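# Fork the loose switch onto the rack's yellow-taped rails

## Task

Carry the unscrewed switch with the fork and set it on the rack's rail pair that bears yellow tape, slid in all the way. The rack is free-standing: tilting it beyond a slight amount fails the task, and the rack must finish in its original spot.

## Robot and tools

ROBOT. One six-joint arm (Elite-style, UR-like chain: shoulder pan, shoulder lift, elbow, wrist 1, wrist 2, wrist 3) carries a rigid steel lifting fork. There is no gripper, no tool command and no tool sensor; a load stays on only by gravity, friction and the fork's shape. The fork has two flat blades, 240 mm long, 30 mm wide, 8 mm thick, 110 mm apart, pointing along the tool point's -y axis. Loads rest on faces looking along the tool's -z, so the blades are level when tool +z points straight down. If the blades dip toward their tips, the load slides off. A block about 10 cm long projects from the last joint's axis toward the fork's -y and turns with it.

TOOL POINT. end_effector_position is midway between the blades, halfway along them, on the load-bearing plane. Blade tips lie 120 mm toward tool -y; the upright back legs lie 120 mm toward tool +y. A heavier load makes the point sag below its target and tilts the fork; compare the reported pose with what you sent and correct it.

FRAME. Everything is in the scene frame: origin on the table top under the arm base, +z up, +y to the left when facing along +x. The arm base sits at (0, 0, +0.094) m, slightly tilted. Printed poses can be off by a few centimetres, more at long reach.

execute_actions(actions, cameras). actions is a list of actions for the single arm. Each action is a table of 1 to 15 rows, one row per 1/30 s control step, so one action spans 0.5 s; a short table repeats its last row to step 15. Each row is six numbers in [-1, 1]: dx, dy, dz, rx, ry, rz. They are an offset, not a pose: the tool point's goal relative to the Hand target at the moment that action begins, along scene axes. Every row in an action is measured from that same start, not from the row before. Scale: 1.0 equals 0.6 m for dx, dy, dz and 180 degrees for the rotation vector rx, ry, rz, which turns about the Hand target's position. Sending the same offset twice moves twice. An empty actions list returns images and the scene's number and task. cameras: list of names, ["all"], or [] for none; an unknown name voids the call.

move(target, speed, blend, blocking, cameras). target is one six-number row, same layout and scale as above, or a list of up to 15 such rows; every row is an offset from the Hand target at the move's start, not from the previous row. The path is a straight line, with rotation taking the shorter way. speed is the top path speed in m/s, 0.002 to 3.2 (default 0.25); turning is capped at twice that in rad/s; one value or one per target. blend (m) rounds corners of a list; 0 (default) stops at each target. blocking=false returns after about 0.5 s while the move continues. The result adds a move: line: done (within 3 mm and 2 degrees), off_target, moving, held, fault; limits=paced means the pose was clipped, limits=held that steps were withheld. Neither done nor off_target tells you about contact. The path does not avoid obstacles, and the tool point lags more and can overshoot speed at higher speed or with a straight arm. Avoid paths near the arm's own base; go around it.

wait(seconds): 0 to 3600, sends nothing new; a running move continues and may end the wait early. stop(): brakes the running move; braking needs room. zoom_image(camera, region): camera is cam_head_left, cam_head_right or cam_wrist (must be in the latest images); region is [x0, y0, x1, y1] in image pixels from the top-left, at most 504 by 504. read_manual(section): licence texts only. finished_scene(scene): ends the current scene, giving its number; irreversible, and the goal must hold with the robot idle.

RESULTS. Each result gives end_effector_position (m), end_effector_quat_wxyz, velocities (m/s, rad/s), Hand target (your last command after clipping; next offsets start here), Joint positions in URDF order, and Joint torques (whole drive output, with offset, scale error and noise; positive toward larger joint angle). Velocities are omitted when joints are still. The tool point often rests short of the Hand target; a fresh execute_actions with zeros re-requests it, otherwise send the remaining gap as an offset. To release a push, command back past the tool point.

MOTION LIMITS. Each step, commanded orientation is clipped to 32 degrees from the measured one; position has priority. Joint speed caps: 2.09 rad/s for the two shoulder joints, 2.62 for the elbow, 3.14 for the wrists. Near the first joint's axis, small tool motions can swing the whole arm. Commands are smoothed with about 0.15 s lag.

FAULTS AND HEAT. A 10 s stop occurs if contact torque reaches a joint limit (293, 293, 133, 49.8, 49.8, 49.8 N m, pan to wrist 3; a carried load counts) or outside force reaches about 150 N (plus or minus 25). The arm is stiff, so a target slightly beyond a firm contact can fault. Holding loads, reaching far, or pushing at unreachable poses heats motors: MOTOR HOT at 70 °C, brake stop of 30 to 60 s or more at 85 °C, possibly without warning.

CAMERAS. cam_head_left and cam_head_right (672x504, fixed on one bar beside the table) and cam_wrist (672x504, on the hand). Calibration is given in OpenCV conventions (pinhole with radial distortion, T_world_to_cam in metres); fixed cameras may be off by up to about 2.3 degrees and 9 mm, and the wrist image can lag during motion.

AVOID. Tipping or shifting the unfastened rack; hitting fixed or heavy things; hard pushes; dropping the switch or letting anything fall or end up off the table; nose-down blades while carrying. Loose objects may occasionally get a brief nudge.

Each tool is called after "Call:" as name(argument=value, ...) on one line, values as JSON.

## Session

Call:
execute_actions(actions=[])

Scene clock: 0.00 s.
end_effector_position=(+1.0827, +0.3303, +0.3958) end_effector_quat_wxyz=(+0.492, +0.602, -0.574, +0.259)
Joint positions: [3.577 -0.479 0.353 -0.465 -2.377 -2.362]
Joint velocities: within noise
Joint torques (N m): no reading
Hand target: +1.0827, +0.3303, +0.3958; +0.492, +0.602, -0.574, +0.259

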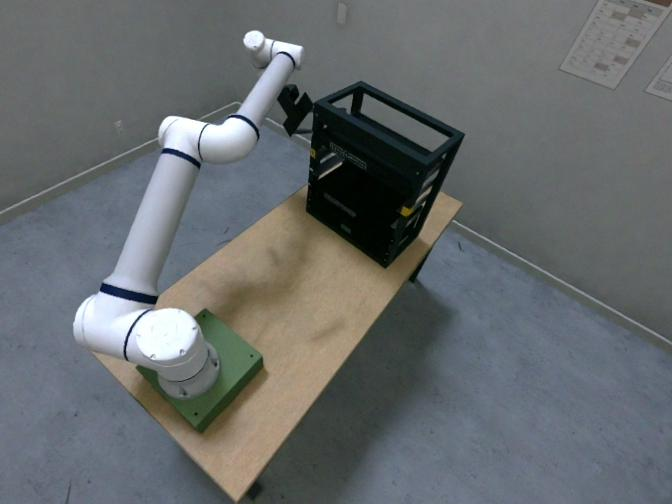

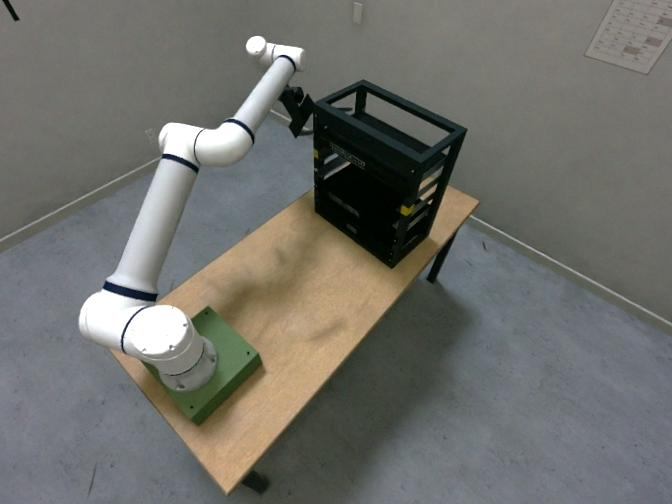

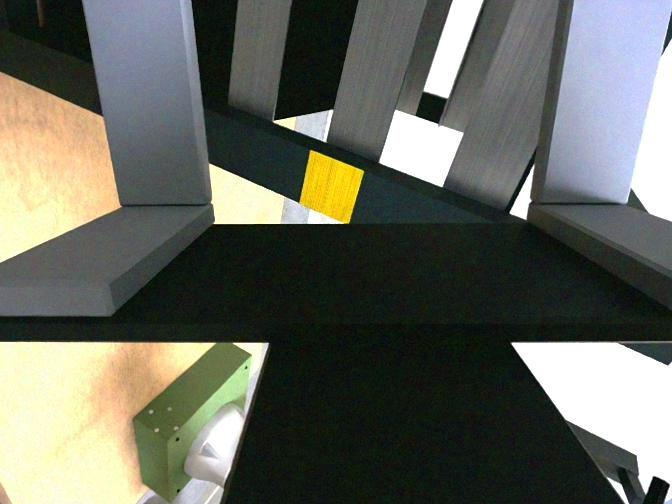

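Call:
zoom_image(camera="cam_head_left", region=[260, 60, 480, 280])

Call:
zoom_image(camera="cam_head_right", region=[260, 60, 480, 280])

Call:
zoom_image(camera="cam_wrist", region=[200, 0, 560, 250])

Scaled by 2.291.

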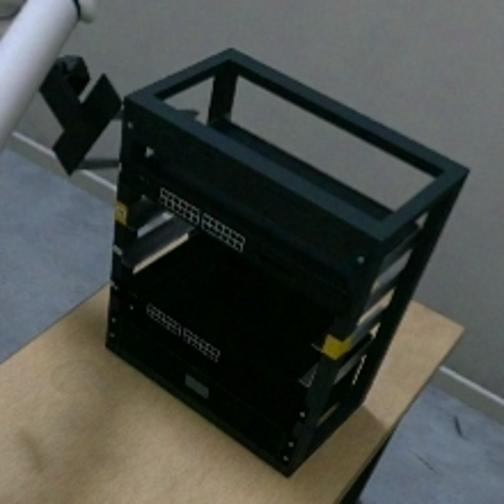

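Scaled by 2.291.

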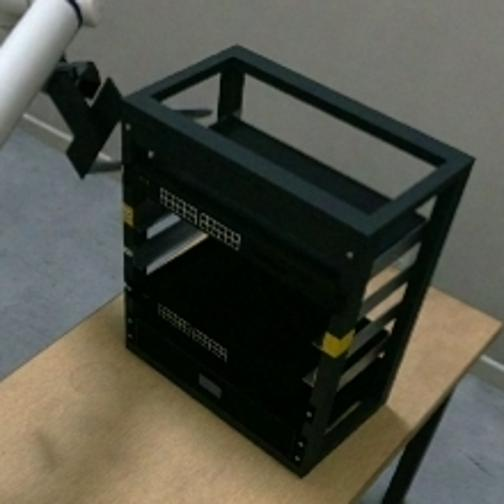

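Scaled by 1.400.

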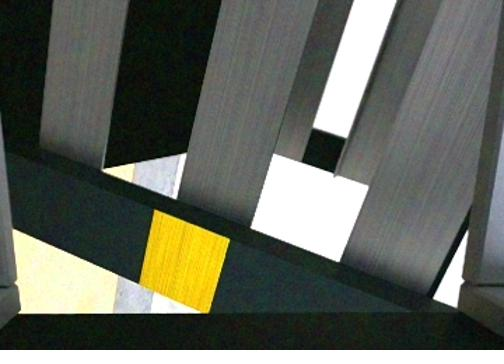

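Call:
move(target=[[-0.217, 0.167, 0.083, 0, 0, 0], [-0.721, 0.15, 0.34, 0.166, -0.227, 0.107]], speed=0.5, blend=0.05, cameras=["all"])

Scene clock: 103.37 s.
end_effector_position=(+0.6501, +0.4203, +0.5998) end_effector_quat_wxyz=(+0.048, +0.663, -0.647, +0.372)
Joint positions: [3.873 -1.588 1.855 -1.818 -2.327 -2.476]
Joint torques (N m): [9.99 -74.99 -75.05 -9.49 -8.46 -1.31]
Hand target: +0.6501, +0.4203, +0.5998; +0.048, +0.663, -0.647, +0.372
Off the commanded pose: 0.000 m, 0 deg.
move: done
cam_wrist: T_world_to_cam=[[-0.1155, -0.83953, 0.53089, 0.11906], [-0.98839, 0.04402, -0.14541, 0.58267], [0.09871, -0.54152, -0.83487, 0.7586]] pos_world=[0.51477, 0.48511, 0.65485]

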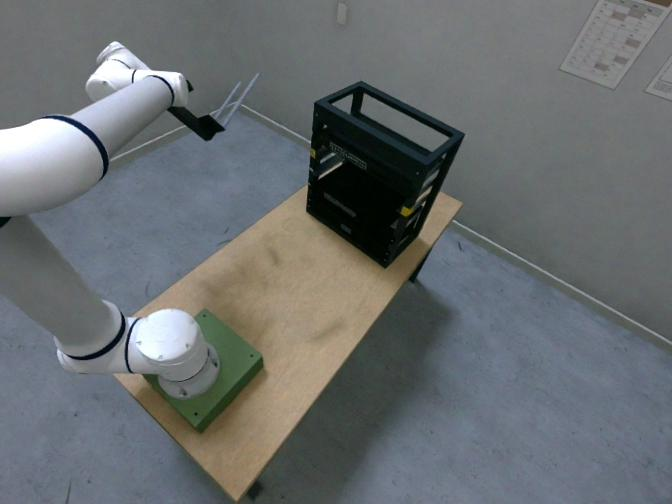

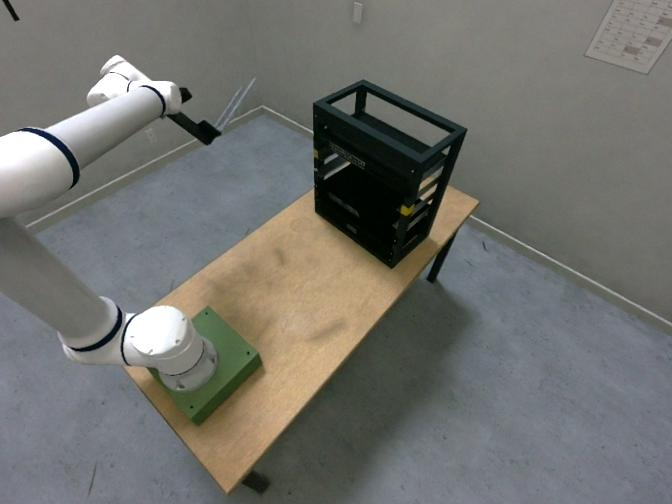

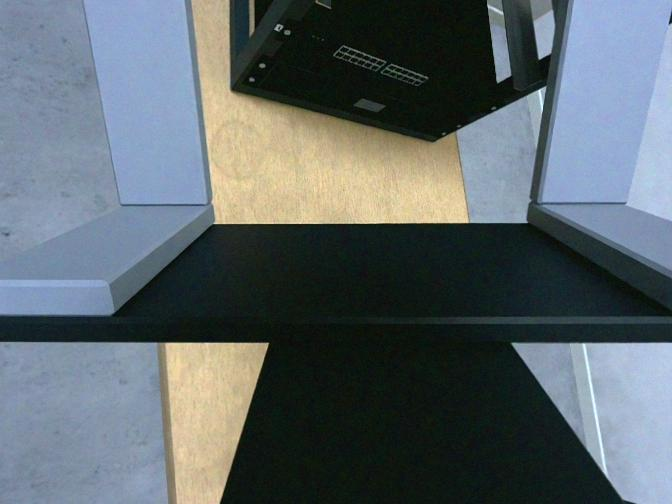

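Call:
move(target=[-0.158, -0.715, 0.095, 0.166, -0.227, 0.107], speed=0.6, cameras=["cam_wrist"])

Scene clock: 107.10 s.
end_effector_position=(+0.5553, -0.0087, +0.6568) end_effector_quat_wxyz=(-0.407, +0.579, -0.579, +0.405)
Joint positions: [2.269 -2.388 2.733 -2.925 -0.728 -3.571]
Joint torques (N m): [-21.62 3.68 -98.45 -5.69 5.05 -1.98]
Hand target: +0.5553, -0.0087, +0.6568; -0.407, +0.580, -0.579, +0.404
Off the commanded pose: 0.000 m, 0 deg.
move: done
cam_wrist: T_world_to_cam=[[0.023, -0.99946, -0.02355, 0.00356], [-0.64628, 0.00311, -0.76309, 0.73149], [0.76275, 0.03277, -0.64586, 0.09526]] pos_world=[0.4, -0.00184, 0.6198]

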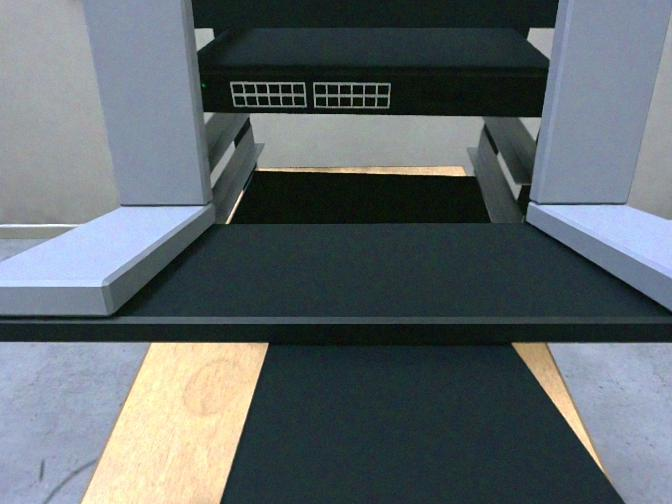

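Call:
zoom_image(camera="cam_wrist", region=[180, 0, 580, 240])

Scaled by 1.260.

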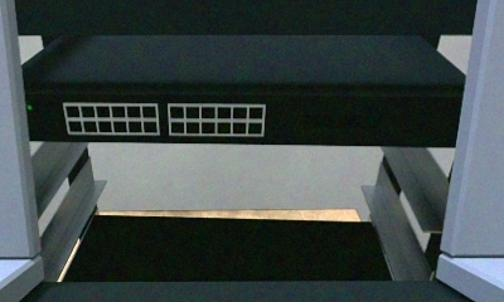

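Call:
move(target=[0, 0.333, -0.05, 0, 0, 0], speed=0.6, cameras=["cam_wrist"])

Call:
zoom_image(camera="cam_wrist", region=[200, 0, 550, 230])

Scene clock: 127.13 s.
end_effector_position=(+0.5553, +0.1911, +0.6268) end_effector_quat_wxyz=(-0.407, +0.580, -0.579, +0.404)
Joint positions: [3.227 -1.945 2.682 -3.515 -1.602 -3.12]
Joint torques (N m): [10.3 1.43 -85.49 -12.79 -2.6 3.11]
Hand target: +0.5553, +0.1911, +0.6268; -0.407, +0.580, -0.579, +0.404
Off the commanded pose: 0.000 m, 0 deg.
move: done
cam_wrist: T_world_to_cam=[[0.02341, -0.99945, -0.02351, 0.20217], [-0.64649, 0.00281, -0.76292, 0.70803], [0.76256, 0.03306, -0.64607, 0.06963]] pos_world=[0.39991, 0.19776, 0.58991]

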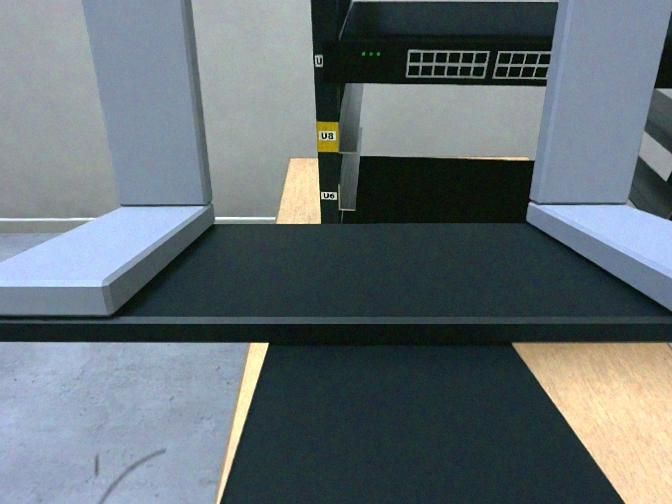

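Scaled by 1.440.

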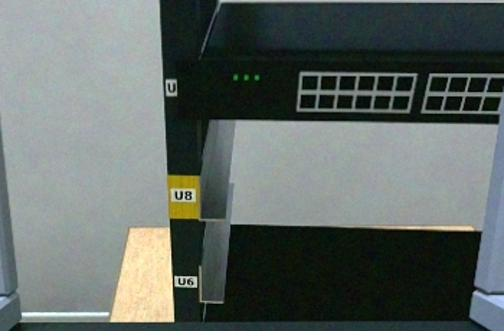

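Call:
move(target=[0.167, -0.1, -0.115, 0, 0.139, 0], speed=0.6, cameras=["cam_wrist"])

Call:
zoom_image(camera="cam_wrist", region=[200, 0, 550, 230])

Scene clock: 136.33 s.
end_effector_position=(+0.6554, +0.1311, +0.5579) end_effector_quat_wxyz=(-0.272, +0.653, -0.653, +0.269)
Joint positions: [3.037 -2.017 2.501 -2.82 -1.458 -3.244]
Joint torques (N m): [-21.35 0.64 -97.89 -8.47 2.49 -2.2]
Hand target: +0.6555, +0.1311, +0.5578; -0.272, +0.653, -0.653, +0.269
Off the commanded pose: 0.000 m, 0 deg.
move: done
cam_wrist: T_world_to_cam=[[0.01106, -0.99945, -0.0312, 0.15068], [-0.90835, 0.00301, -0.41821, 0.69961], [0.41807, 0.03296, -0.90782, 0.32244]] pos_world=[0.49902, 0.13786, 0.59]

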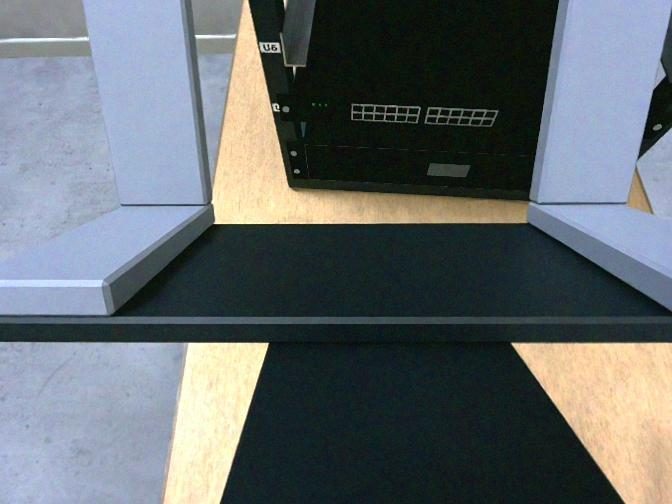

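Scaled by 1.440.

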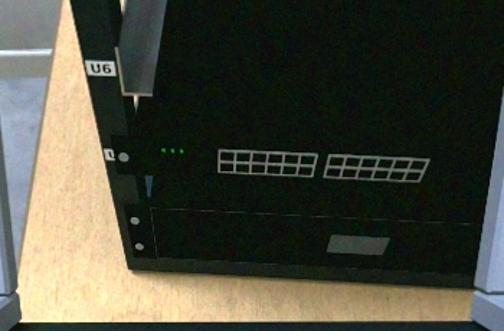

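Call:
move(target=[[0.075, -0.12, 0.3, 0.002, 0.09, -0.007], [0.5075, -0.235, 0.37, 0.00873, 0.2499, -0.02107]], speed=0.5, blend=0.05, cameras=["all"])

Scene clock: 238.77 s.
end_effector_position=(+0.9599, -0.0099, +0.7798) end_effector_quat_wxyz=(-0.001, +0.682, -0.732, -0.001)
Joint positions: [2.962 -1.332 1.007 -1.231 -1.564 -3.296]
Joint torques (N m): [9.11 -72.56 -98.77 -4.94 -2.18 3.26]
Hand target: +0.9600, -0.0099, +0.7798; -0.001, +0.682, -0.732, -0.001
Off the commanded pose: 0.000 m, 0 deg.
move: done
cam_wrist: T_world_to_cam=[[-0.08384, -0.99603, -0.02989, 0.10345], [-0.93553, 0.06835, 0.34657, 0.49982], [-0.34315, 0.05702, -0.93755, 1.15545]] pos_world=[0.87276, 0.00299, 0.91316]

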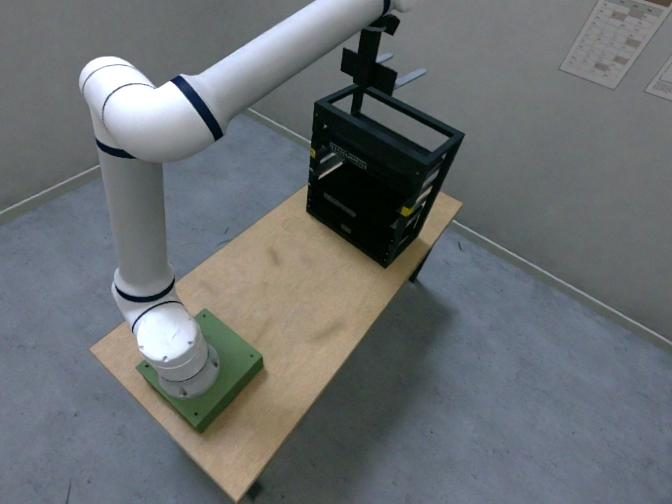

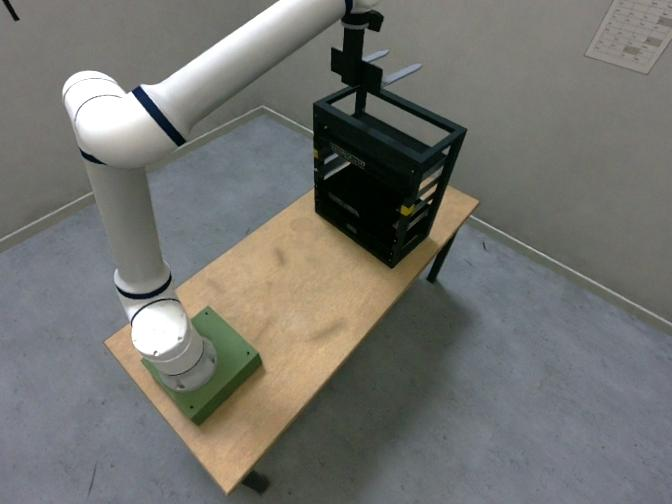

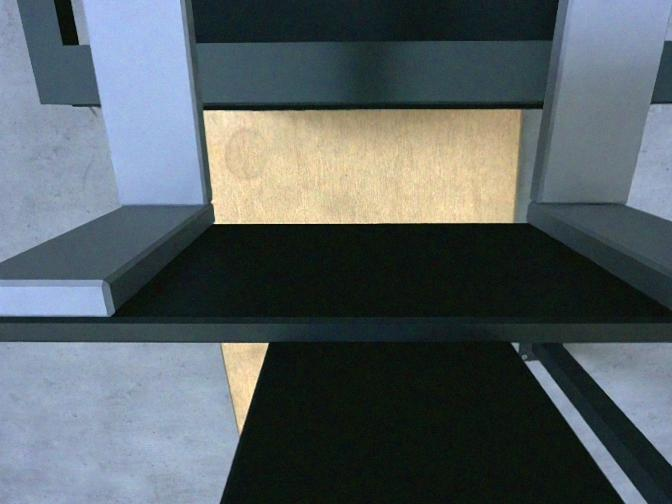

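Call:
zoom_image(camera="cam_wrist", region=[0, 0, 340, 230])

Call:
zoom_image(camera="cam_wrist", region=[332, 0, 672, 230])

Scaled by 1.482.

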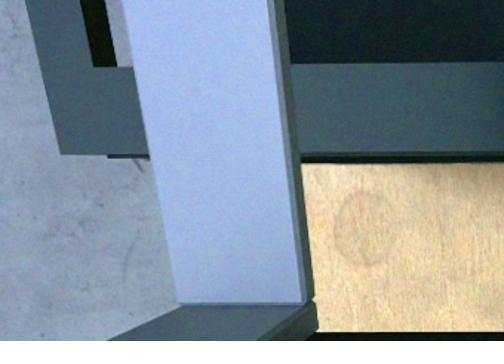

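Scaled by 1.482.

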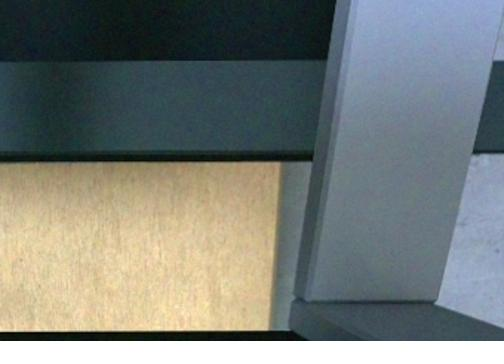

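Call:
zoom_image(camera="cam_wrist", region=[100, 180, 240, 250])

Call:
zoom_image(camera="cam_wrist", region=[70, 0, 210, 70])

Call:
zoom_image(camera="cam_wrist", region=[510, 180, 650, 250])

Call:
zoom_image(camera="cam_wrist", region=[532, 0, 672, 70])

Call:
zoom_image(camera="cam_wrist", region=[10, 70, 150, 140])

Call:
zoom_image(camera="cam_wrist", region=[532, 70, 672, 140])

Scaled by 3.600.

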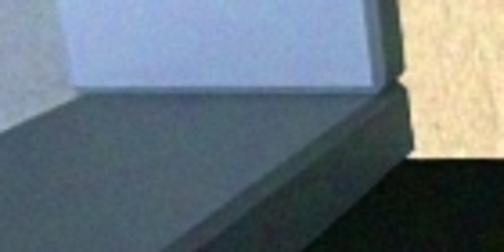

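Scaled by 3.600.

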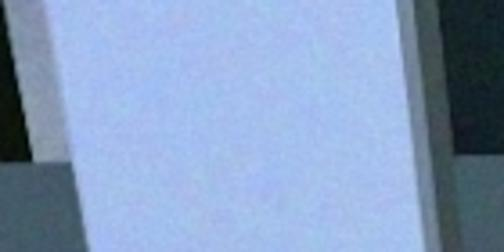

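Scaled by 3.600.

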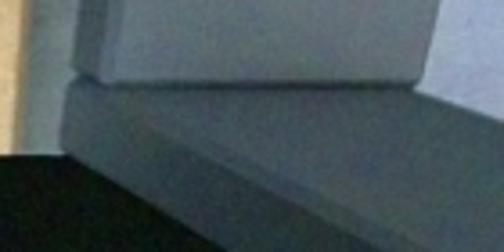

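Scaled by 3.600.

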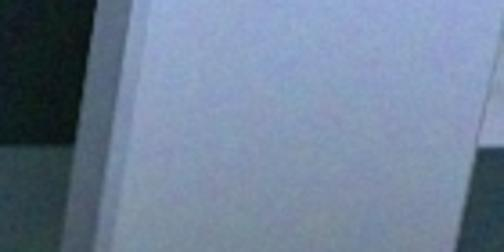

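Scaled by 3.600.

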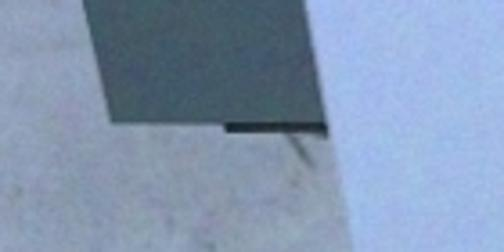

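Scaled by 3.600.

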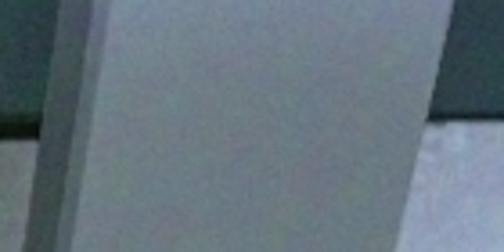

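Call:
move(target=[0.0262, 0.3333, 0, 0, 0, -0.0028], speed=0.5, cameras=["cam_wrist"])

Call:
zoom_image(camera="cam_wrist", region=[210, 0, 530, 225])

Call:
move(target=[-0.059, -0.75, 0, 0, 0, 0], speed=0.6, cameras=["cam_wrist"])

Call:
zoom_image(camera="cam_wrist", region=[210, 0, 530, 225])

Scene clock: 325.40 s.
end_effector_position=(+0.9756, +0.1898, +0.7798) end_effector_quat_wxyz=(-0.001, +0.678, -0.735, -0.001)
Joint positions: [3.208 -1.259 0.909 -1.209 -1.561 -3.042]
Joint torques (N m): [8.77 -79.97 -97.37 -5.44 -2.45 3.19]
Hand target: +0.9757, +0.1901, +0.7798; -0.001, +0.678, -0.735, -0.001
Off the commanded pose: 0.000 m, 0 deg.
move: done
cam_wrist: T_world_to_cam=[[-0.09257, -0.99526, -0.02995, 0.31213], [-0.93484, 0.07651, 0.34673, 0.49853], [-0.3428, 0.0601, -0.93749, 1.14847]] pos_world=[0.88863, 0.20348, 0.91316]

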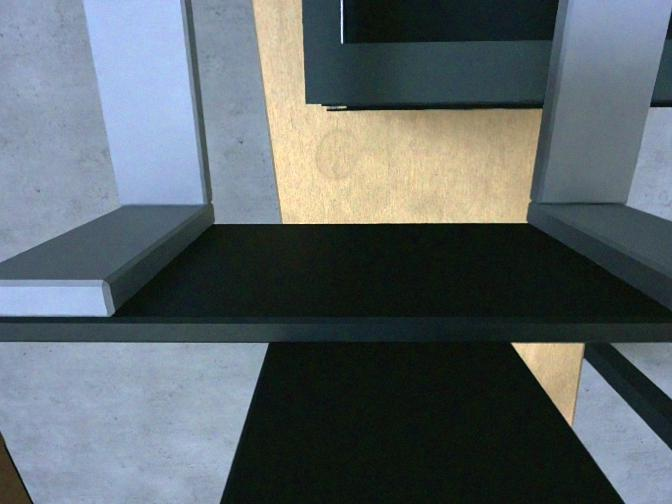

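Scaled by 1.575.

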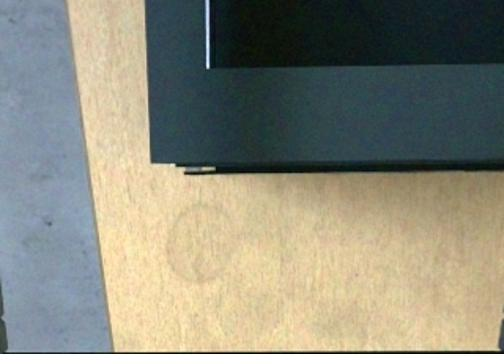

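Scene clock: 326.97 s.
end_effector_position=(+0.9403, -0.2597, +0.7798) end_effector_quat_wxyz=(-0.001, +0.678, -0.735, -0.001)
Joint positions: [2.669 -1.295 0.962 -1.221 -1.569 -3.581]
Joint torques (N m): [-21.86 -76.04 -97.83 -4.88 2.36 -2.53]
Hand target: +0.9403, -0.2599, +0.7798; -0.001, +0.678, -0.735, -0.001
Off the commanded pose: 0.000 m, 0 deg.
move: done
cam_wrist: T_world_to_cam=[[-0.09264, -0.99525, -0.02982, -0.13857], [-0.93483, 0.07662, 0.34673, 0.49982], [-0.3428, 0.06, -0.93749, 1.16342]] pos_world=[0.85323, -0.24602, 0.91326]

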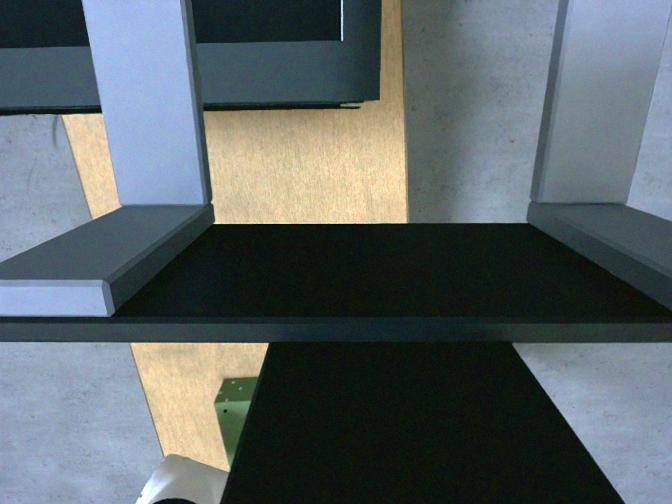

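Scaled by 1.575.

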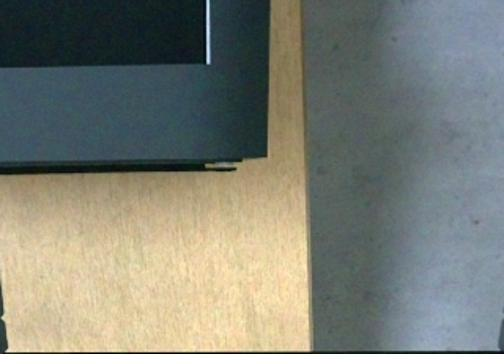

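Call:
move(target=[[-0.4462, 0.4342, -0.0667, 0, 0, 0], [-0.4462, 0.4342, -0.608, 0, 0, 0]], speed=0.6, blend=0.05, cameras=["all"])

Call:
zoom_image(camera="cam_head_left", region=[270, 60, 470, 280])

Call:
zoom_image(camera="cam_head_right", region=[270, 60, 470, 280])

Scene clock: 365.33 s.
end_effector_position=(+0.6726, +0.0006, +0.4152) end_effector_quat_wxyz=(-0.001, +0.678, -0.735, -0.001)
Joint positions: [2.862 -1.834 2.145 -1.866 -1.565 -3.388]
Joint torques (N m): [10.74 -20.02 -74.16 -10.33 2.15 3.29]
Hand target: +0.6726, +0.0006, +0.4150; -0.001, +0.678, -0.735, -0.001
Off the commanded pose: 0.000 m, 0 deg.
move: done
cam_wrist: T_world_to_cam=[[-0.09267, -0.99525, -0.02991, 0.08488], [-0.93478, 0.07662, 0.34686, 0.35598], [-0.34292, 0.0601, -0.93744, 0.71417]] pos_world=[0.58553, 0.01428, 0.54856]

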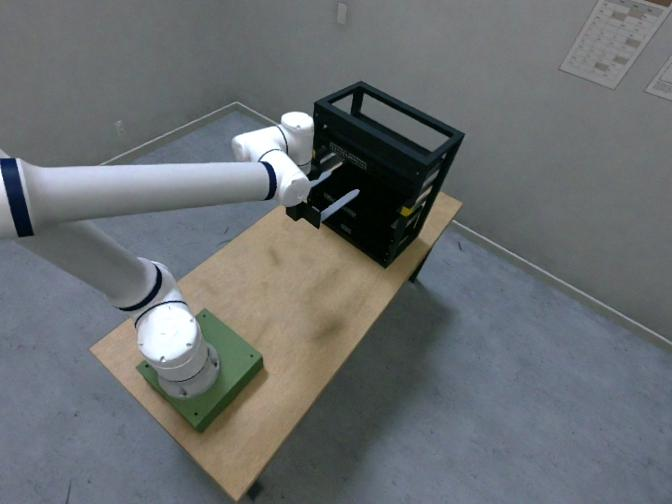

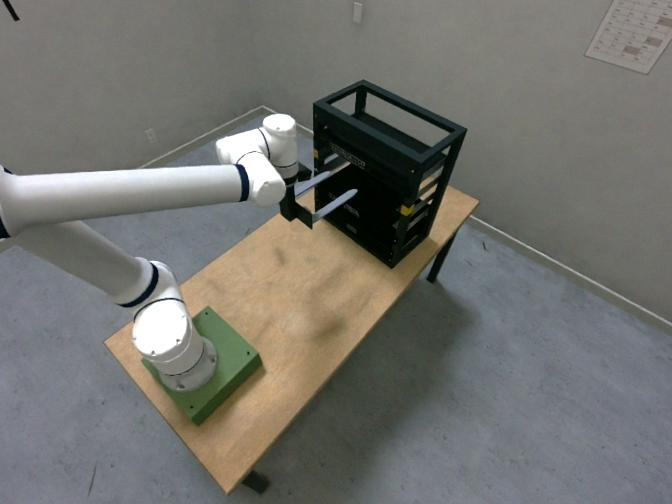

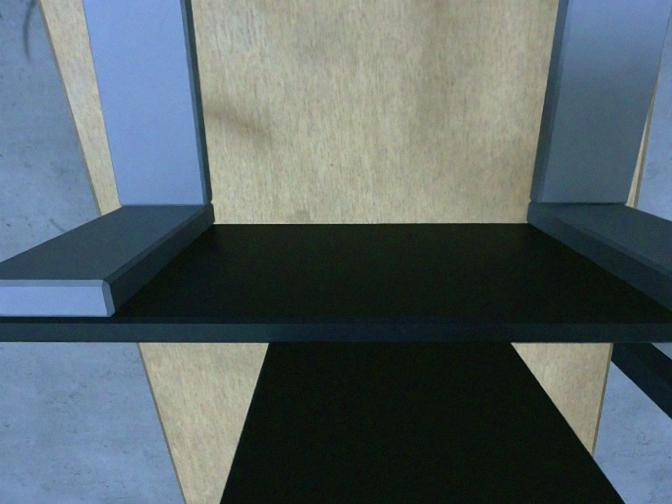

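Scaled by 2.291.

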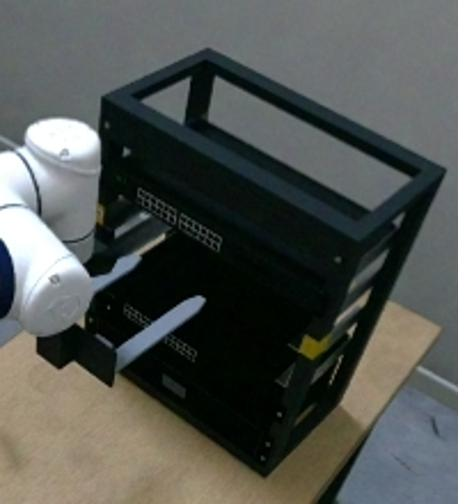

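Scaled by 2.291.

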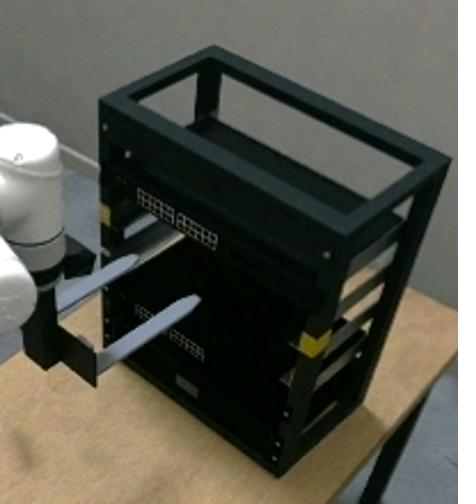

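Call:
move(target=[0.3822, -0.0294, 0, 0, 0, 0], speed=0.25, cameras=["all"])

Scene clock: 381.40 s.
end_effector_position=(+0.9017, -0.0170, +0.4150) end_effector_quat_wxyz=(-0.001, +0.678, -0.735, -0.001)
Joint positions: [2.939 -1.432 1.778 -1.901 -1.564 -3.311]
Joint torques (N m): [9.75 -61.65 -97.82 -5.16 -2.04 3.3]
Hand target: +0.9019, -0.0171, +0.4150; -0.001, +0.678, -0.735, -0.001
Off the commanded pose: 0.000 m, 0 deg.
move: done
cam_wrist: T_world_to_cam=[[-0.09267, -0.99525, -0.02992, 0.08851], [-0.93483, 0.07662, 0.34674, 0.57173], [-0.3428, 0.0601, -0.93749, 0.79367]] pos_world=[0.81473, -0.00342, 0.54846]

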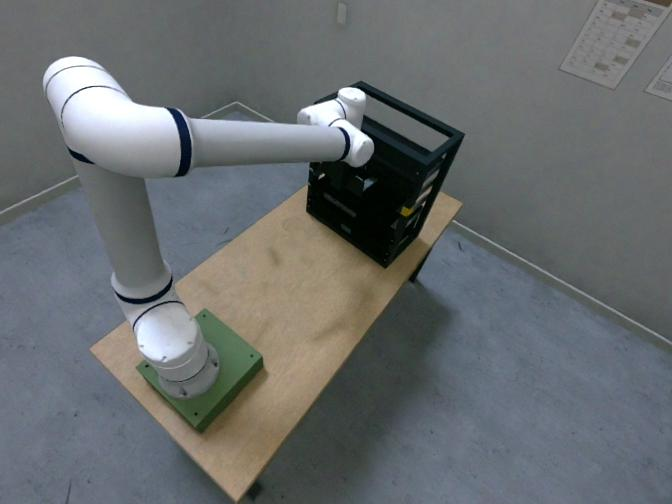

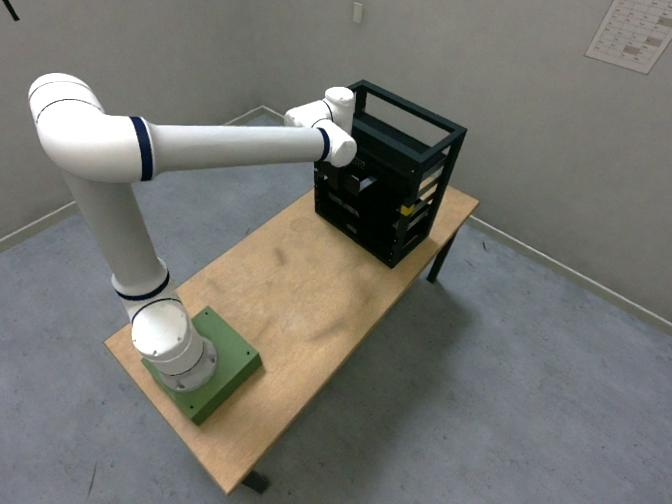

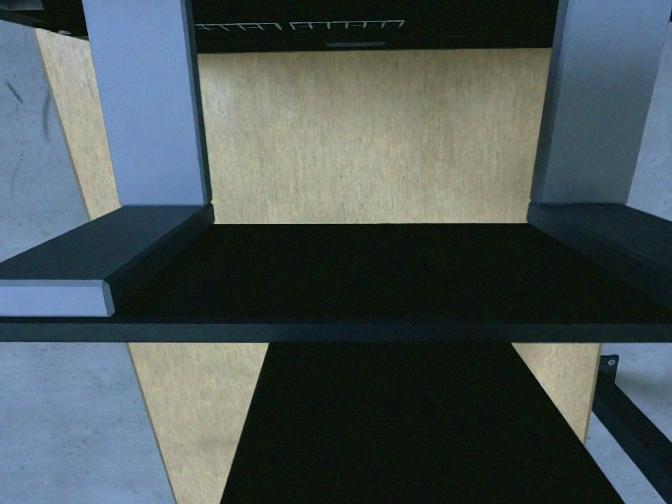

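Call:
move(target=[0, 0, 0.0167, 0, 0, 0], speed=0.1)

Call:
move(target=[0, 0, 0.00667, 0, 0, 0], speed=0.05)

Call:
move(target=[0, 0, 0.00667, 0, 0, 0], speed=0.05)

Scene clock: 392.13 s.
end_effector_position=(+0.9019, -0.0170, +0.4248) end_effector_quat_wxyz=(-0.001, +0.678, -0.735, -0.001)
Joint positions: [2.939 -1.437 1.765 -1.884 -1.564 -3.311]
Joint torques (N m): [-0.77 -90.98 -97.72 -5.27 -1.87 1.28]
Hand target: +0.9019, -0.0171, +0.4251; -0.001, +0.678, -0.735, -0.001
Off the commanded pose: 0.000 m, 0 deg.
move: done

Scene clock: 392.63 s.
end_effector_position=(+0.9019, -0.0170, +0.4289) end_effector_quat_wxyz=(-0.001, +0.678, -0.735, -0.001)
Joint positions: [2.939 -1.439 1.76 -1.876 -1.564 -3.311]
Joint torques (N m): [-11.83 -89.77 -98.81 -5.31 -1.82 -1.44]
Hand target: +0.9019, -0.0171, +0.4291; -0.001, +0.678, -0.735, -0.001
Off the commanded pose: 0.000 m, 0 deg.
move: done

Scene clock: 393.13 s.
end_effector_position=(+0.9019, -0.0170, +0.4329) end_effector_quat_wxyz=(-0.001, +0.678, -0.735, -0.001)
Joint positions: [2.939 -1.441 1.755 -1.869 -1.564 -3.311]
Joint torques (N m): [-16.98 -89.45 -98.67 -5.34 -1.5 -1.57]
Hand target: +0.9019, -0.0171, +0.4331; -0.001, +0.678, -0.735, -0.001
Off the commanded pose: 0.000 m, 0 deg.
move: done

Call:
move(target=[0, 0, 0.005, 0, 0, 0], speed=0.03)

Call:
move(target=[0, 0, 0.005, 0, 0, 0], speed=0.03)

Call:
move(target=[0, 0, 0.005, 0, 0, 0], speed=0.03)

Scene clock: 398.00 s.
end_effector_position=(+0.9019, -0.0171, +0.4360) end_effector_quat_wxyz=(-0.001, +0.678, -0.735, -0.001)
Joint positions: [2.939 -1.443 1.751 -1.864 -1.564 -3.311]
Joint torques (N m): [-16.66 -89.69 -98.94 -5.19 -1.4 -1.62]
Hand target: +0.9019, -0.0171, +0.4361; -0.001, +0.678, -0.735, -0.001
Off the commanded pose: 0.000 m, 0 deg.
move: done

Scene clock: 398.50 s.
end_effector_position=(+0.9018, -0.0170, +0.4388) end_effector_quat_wxyz=(-0.001, +0.678, -0.735, -0.001)
Joint positions: [2.939 -1.444 1.747 -1.859 -1.564 -3.311]
Joint torques (N m): [-17.99 -103.36 -113.5 -8.01 -1.17 -1.44]
Hand target: +0.9019, -0.0171, +0.4391; -0.001, +0.678, -0.735, -0.001
Off the commanded pose: 0.000 m, 0 deg.
move: done

Scene clock: 399.00 s.
end_effector_position=(+0.9019, -0.0171, +0.4419) end_effector_quat_wxyz=(-0.001, +0.678, -0.735, -0.001)
Joint positions: [2.939 -1.445 1.743 -1.853 -1.564 -3.311]
Joint torques (N m): [-18.73 -113.11 -128.92 -13.49 3.47 -1.67]
Hand target: +0.9019, -0.0171, +0.4421; -0.001, +0.678, -0.735, -0.001
Off the commanded pose: 0.000 m, 0 deg.
move: done

Call:
move(target=[0, 0, 0.005, 0, 0, 0], speed=0.03)

Call:
move(target=[0, 0, 0.005, 0, 0, 0], speed=0.03, cameras=["all"])

Scene clock: 402.77 s.
end_effector_position=(+0.9019, -0.0170, +0.4450) end_effector_quat_wxyz=(-0.001, +0.678, -0.735, -0.001)
Joint positions: [2.939 -1.447 1.739 -1.848 -1.564 -3.311]
Joint torques (N m): [-19.57 -125.46 -142.99 -19.26 0.62 -1.93]
Hand target: +0.9019, -0.0171, +0.4451; -0.001, +0.678, -0.735, -0.001
Off the commanded pose: 0.000 m, 0 deg.
move: done

Scene clock: 403.27 s.
end_effector_position=(+0.9019, -0.0170, +0.4479) end_effector_quat_wxyz=(-0.001, +0.678, -0.735, -0.001)
Joint positions: [2.939 -1.448 1.735 -1.843 -1.564 -3.311]
Joint torques (N m): [-20.93 -125.36 -144.1 -19.31 -0.01 -2.05]
Hand target: +0.9019, -0.0171, +0.4481; -0.001, +0.678, -0.735, -0.001
Off the commanded pose: 0.000 m, 0 deg.
move: done
cam_wrist: T_world_to_cam=[[-0.09267, -0.99525, -0.02991, 0.0895], [-0.93478, 0.07662, 0.34686, 0.56031], [-0.34292, 0.0601, -0.93744, 0.82462]] pos_world=[0.81483, -0.00342, 0.58136]

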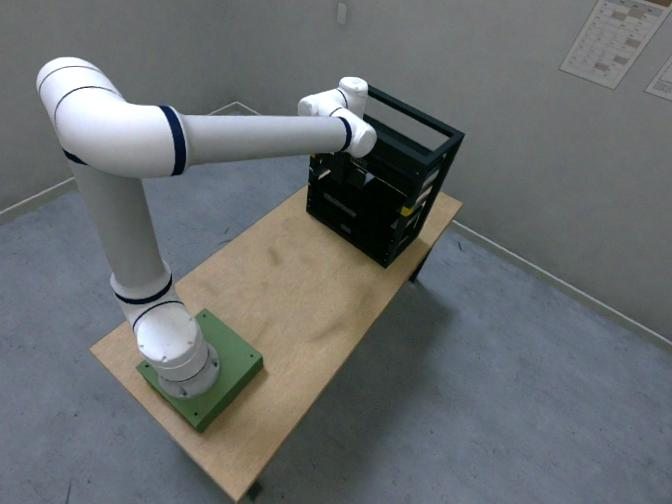

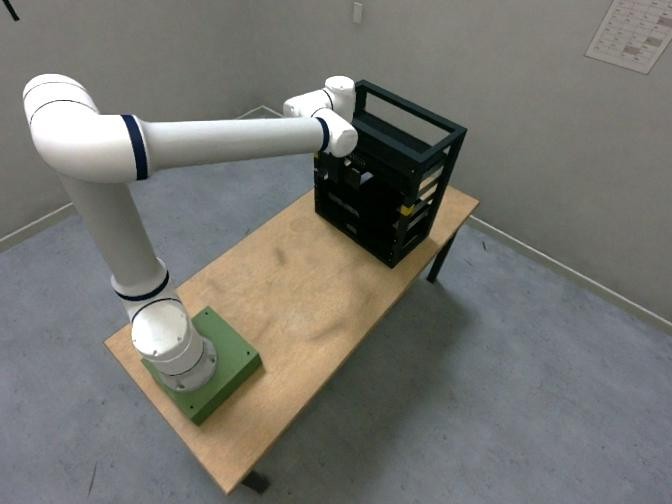

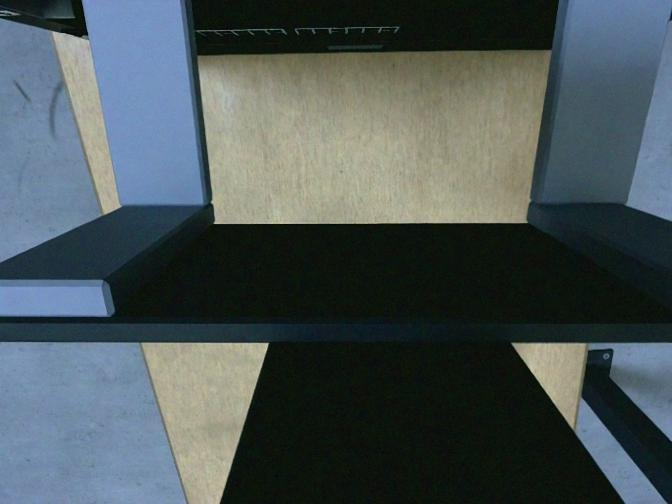

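Call:
move(target=[0, 0, 0.01, 0, 0, 0], speed=0.05)

Call:
move(target=[-0.0831, 0.0064, 0, 0, 0, 0], speed=0.08, cameras=["all"])

Call:
zoom_image(camera="cam_head_right", region=[300, 70, 480, 270])

Call:
zoom_image(camera="cam_head_left", region=[300, 70, 480, 270])

Scene clock: 416.40 s.
end_effector_position=(+0.9019, -0.0170, +0.4538) end_effector_quat_wxyz=(-0.001, +0.678, -0.735, -0.001)
Joint positions: [2.939 -1.451 1.727 -1.832 -1.564 -3.311]
Joint torques (N m): [-21.84 -125.33 -144.47 -19.03 -0.17 -2.24]
Hand target: +0.9019, -0.0171, +0.4541; -0.001, +0.678, -0.735, -0.001
Off the commanded pose: 0.000 m, 0 deg.
move: done

Scene clock: 417.53 s.
end_effector_position=(+0.8522, -0.0132, +0.4540) end_effector_quat_wxyz=(-0.001, +0.678, -0.735, -0.001)
Joint positions: [2.927 -1.533 1.815 -1.838 -1.565 -3.323]
Joint torques (N m): [-21.67 -112.28 -119.13 -24.01 0.99 -2.03]
Hand target: +0.8520, -0.0132, +0.4541; -0.001, +0.678, -0.735, -0.001
Off the commanded pose: 0.000 m, 0 deg.
move: done
cam_wrist: T_world_to_cam=[[-0.09264, -0.99525, -0.02982, 0.08878], [-0.93479, 0.07662, 0.34685, 0.51154], [-0.34292, 0.06, -0.93745, 0.8131]] pos_world=[0.76523, 0.00038, 0.58746]

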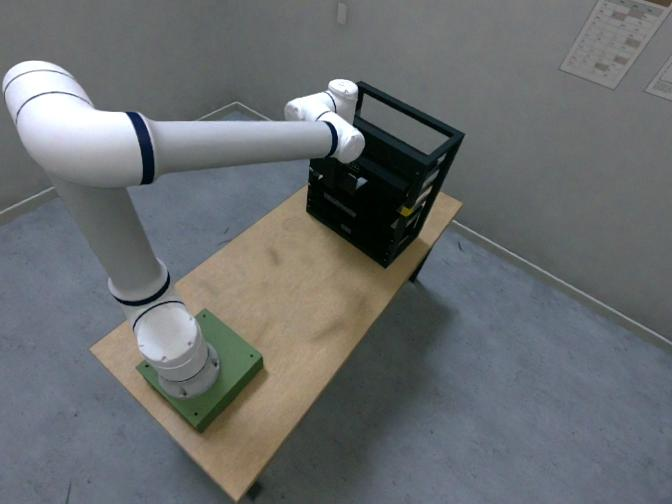

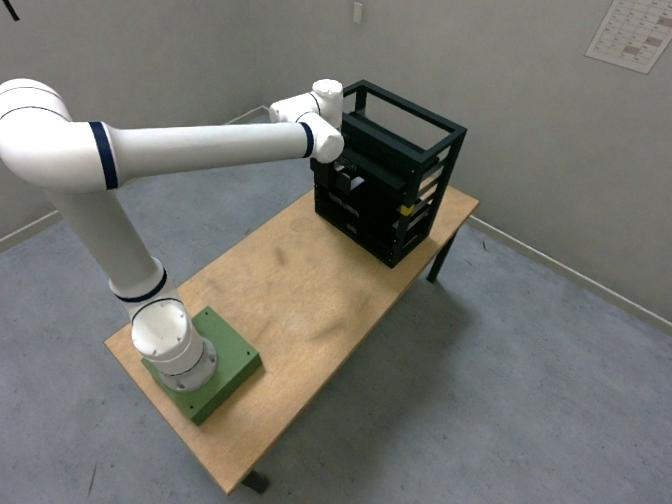

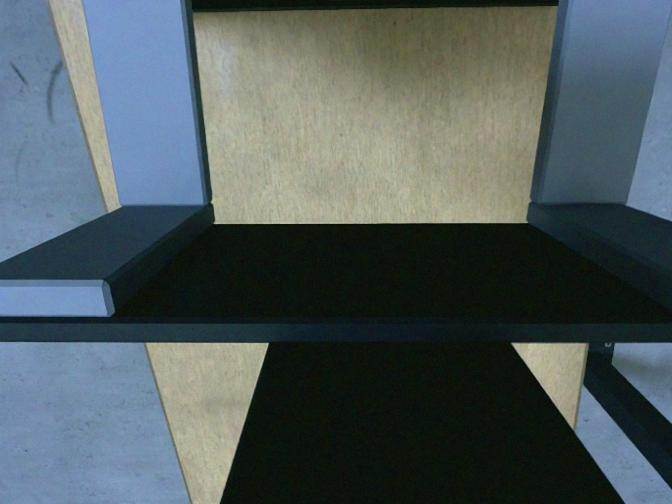

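Scaled by 2.520.

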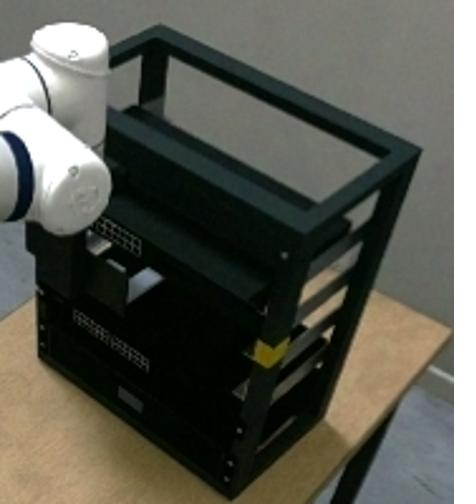

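Scaled by 2.520.

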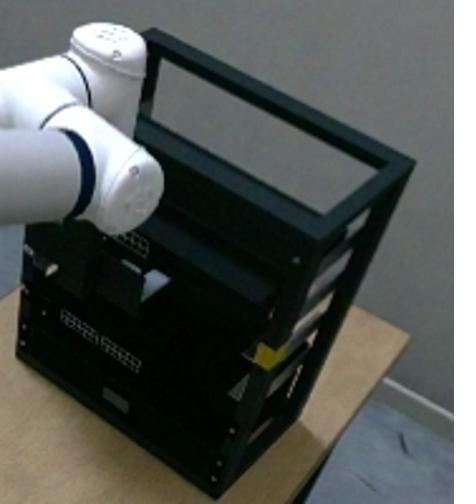

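Call:
move(target=[-0.4154, 0.032, 0, 0, 0, 0], speed=0.18, cameras=["all"])

Call:
zoom_image(camera="cam_head_right", region=[230, 70, 480, 290])

Call:
zoom_image(camera="cam_head_left", region=[230, 70, 480, 290])

Scene clock: 422.07 s.
end_effector_position=(+0.6030, +0.0060, +0.4540) end_effector_quat_wxyz=(-0.001, +0.678, -0.735, -0.001)
Joint positions: [2.821 -1.993 2.173 -1.735 -1.566 -3.428]
Joint torques (N m): [-21.38 -57.5 -121.06 -18.75 4.52 -2.23]
Hand target: +0.6028, +0.0060, +0.4541; -0.001, +0.678, -0.735, -0.001
Off the commanded pose: 0.000 m, 0 deg.
move: done
cam_wrist: T_world_to_cam=[[-0.09264, -0.99525, -0.02982, 0.0849], [-0.93479, 0.07662, 0.34685, 0.27702], [-0.34292, 0.06, -0.93745, 0.72645]] pos_world=[0.51593, 0.01968, 0.58746]

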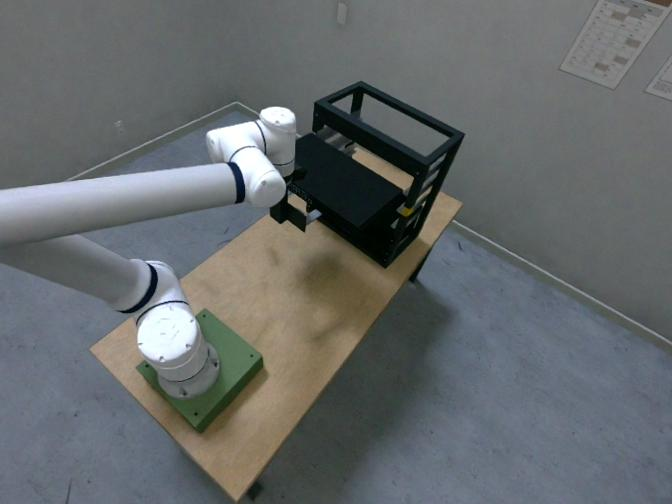

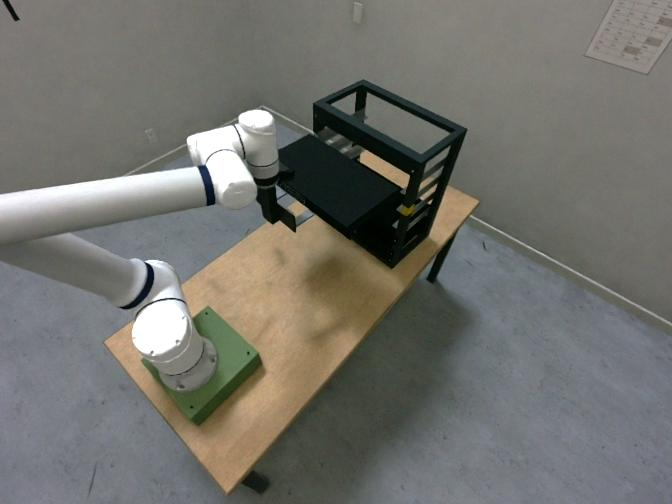

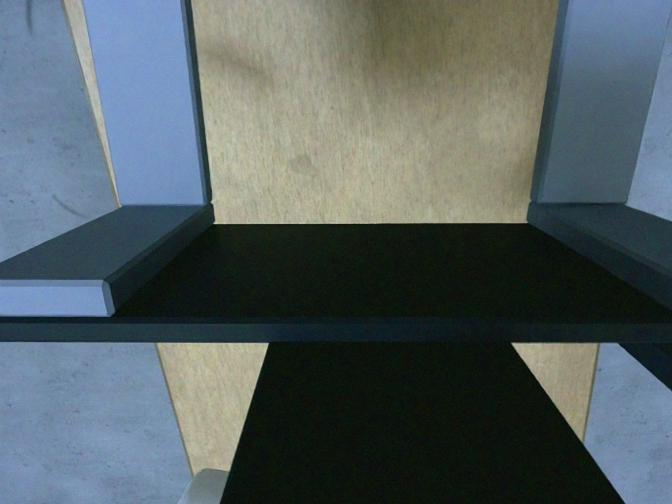

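Scaled by 2.016.

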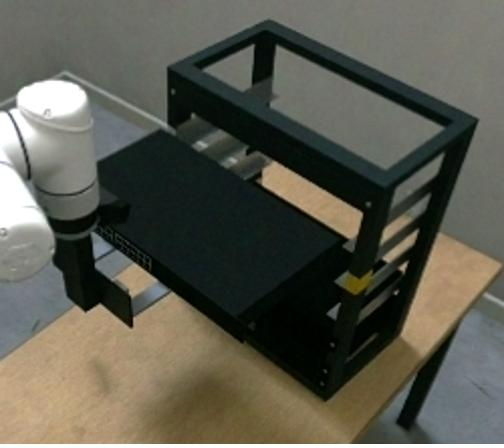

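Scaled by 2.016.

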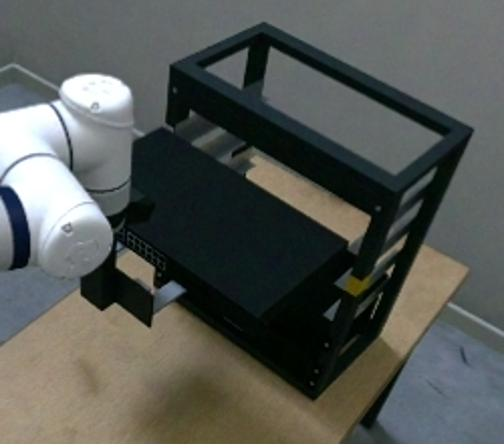

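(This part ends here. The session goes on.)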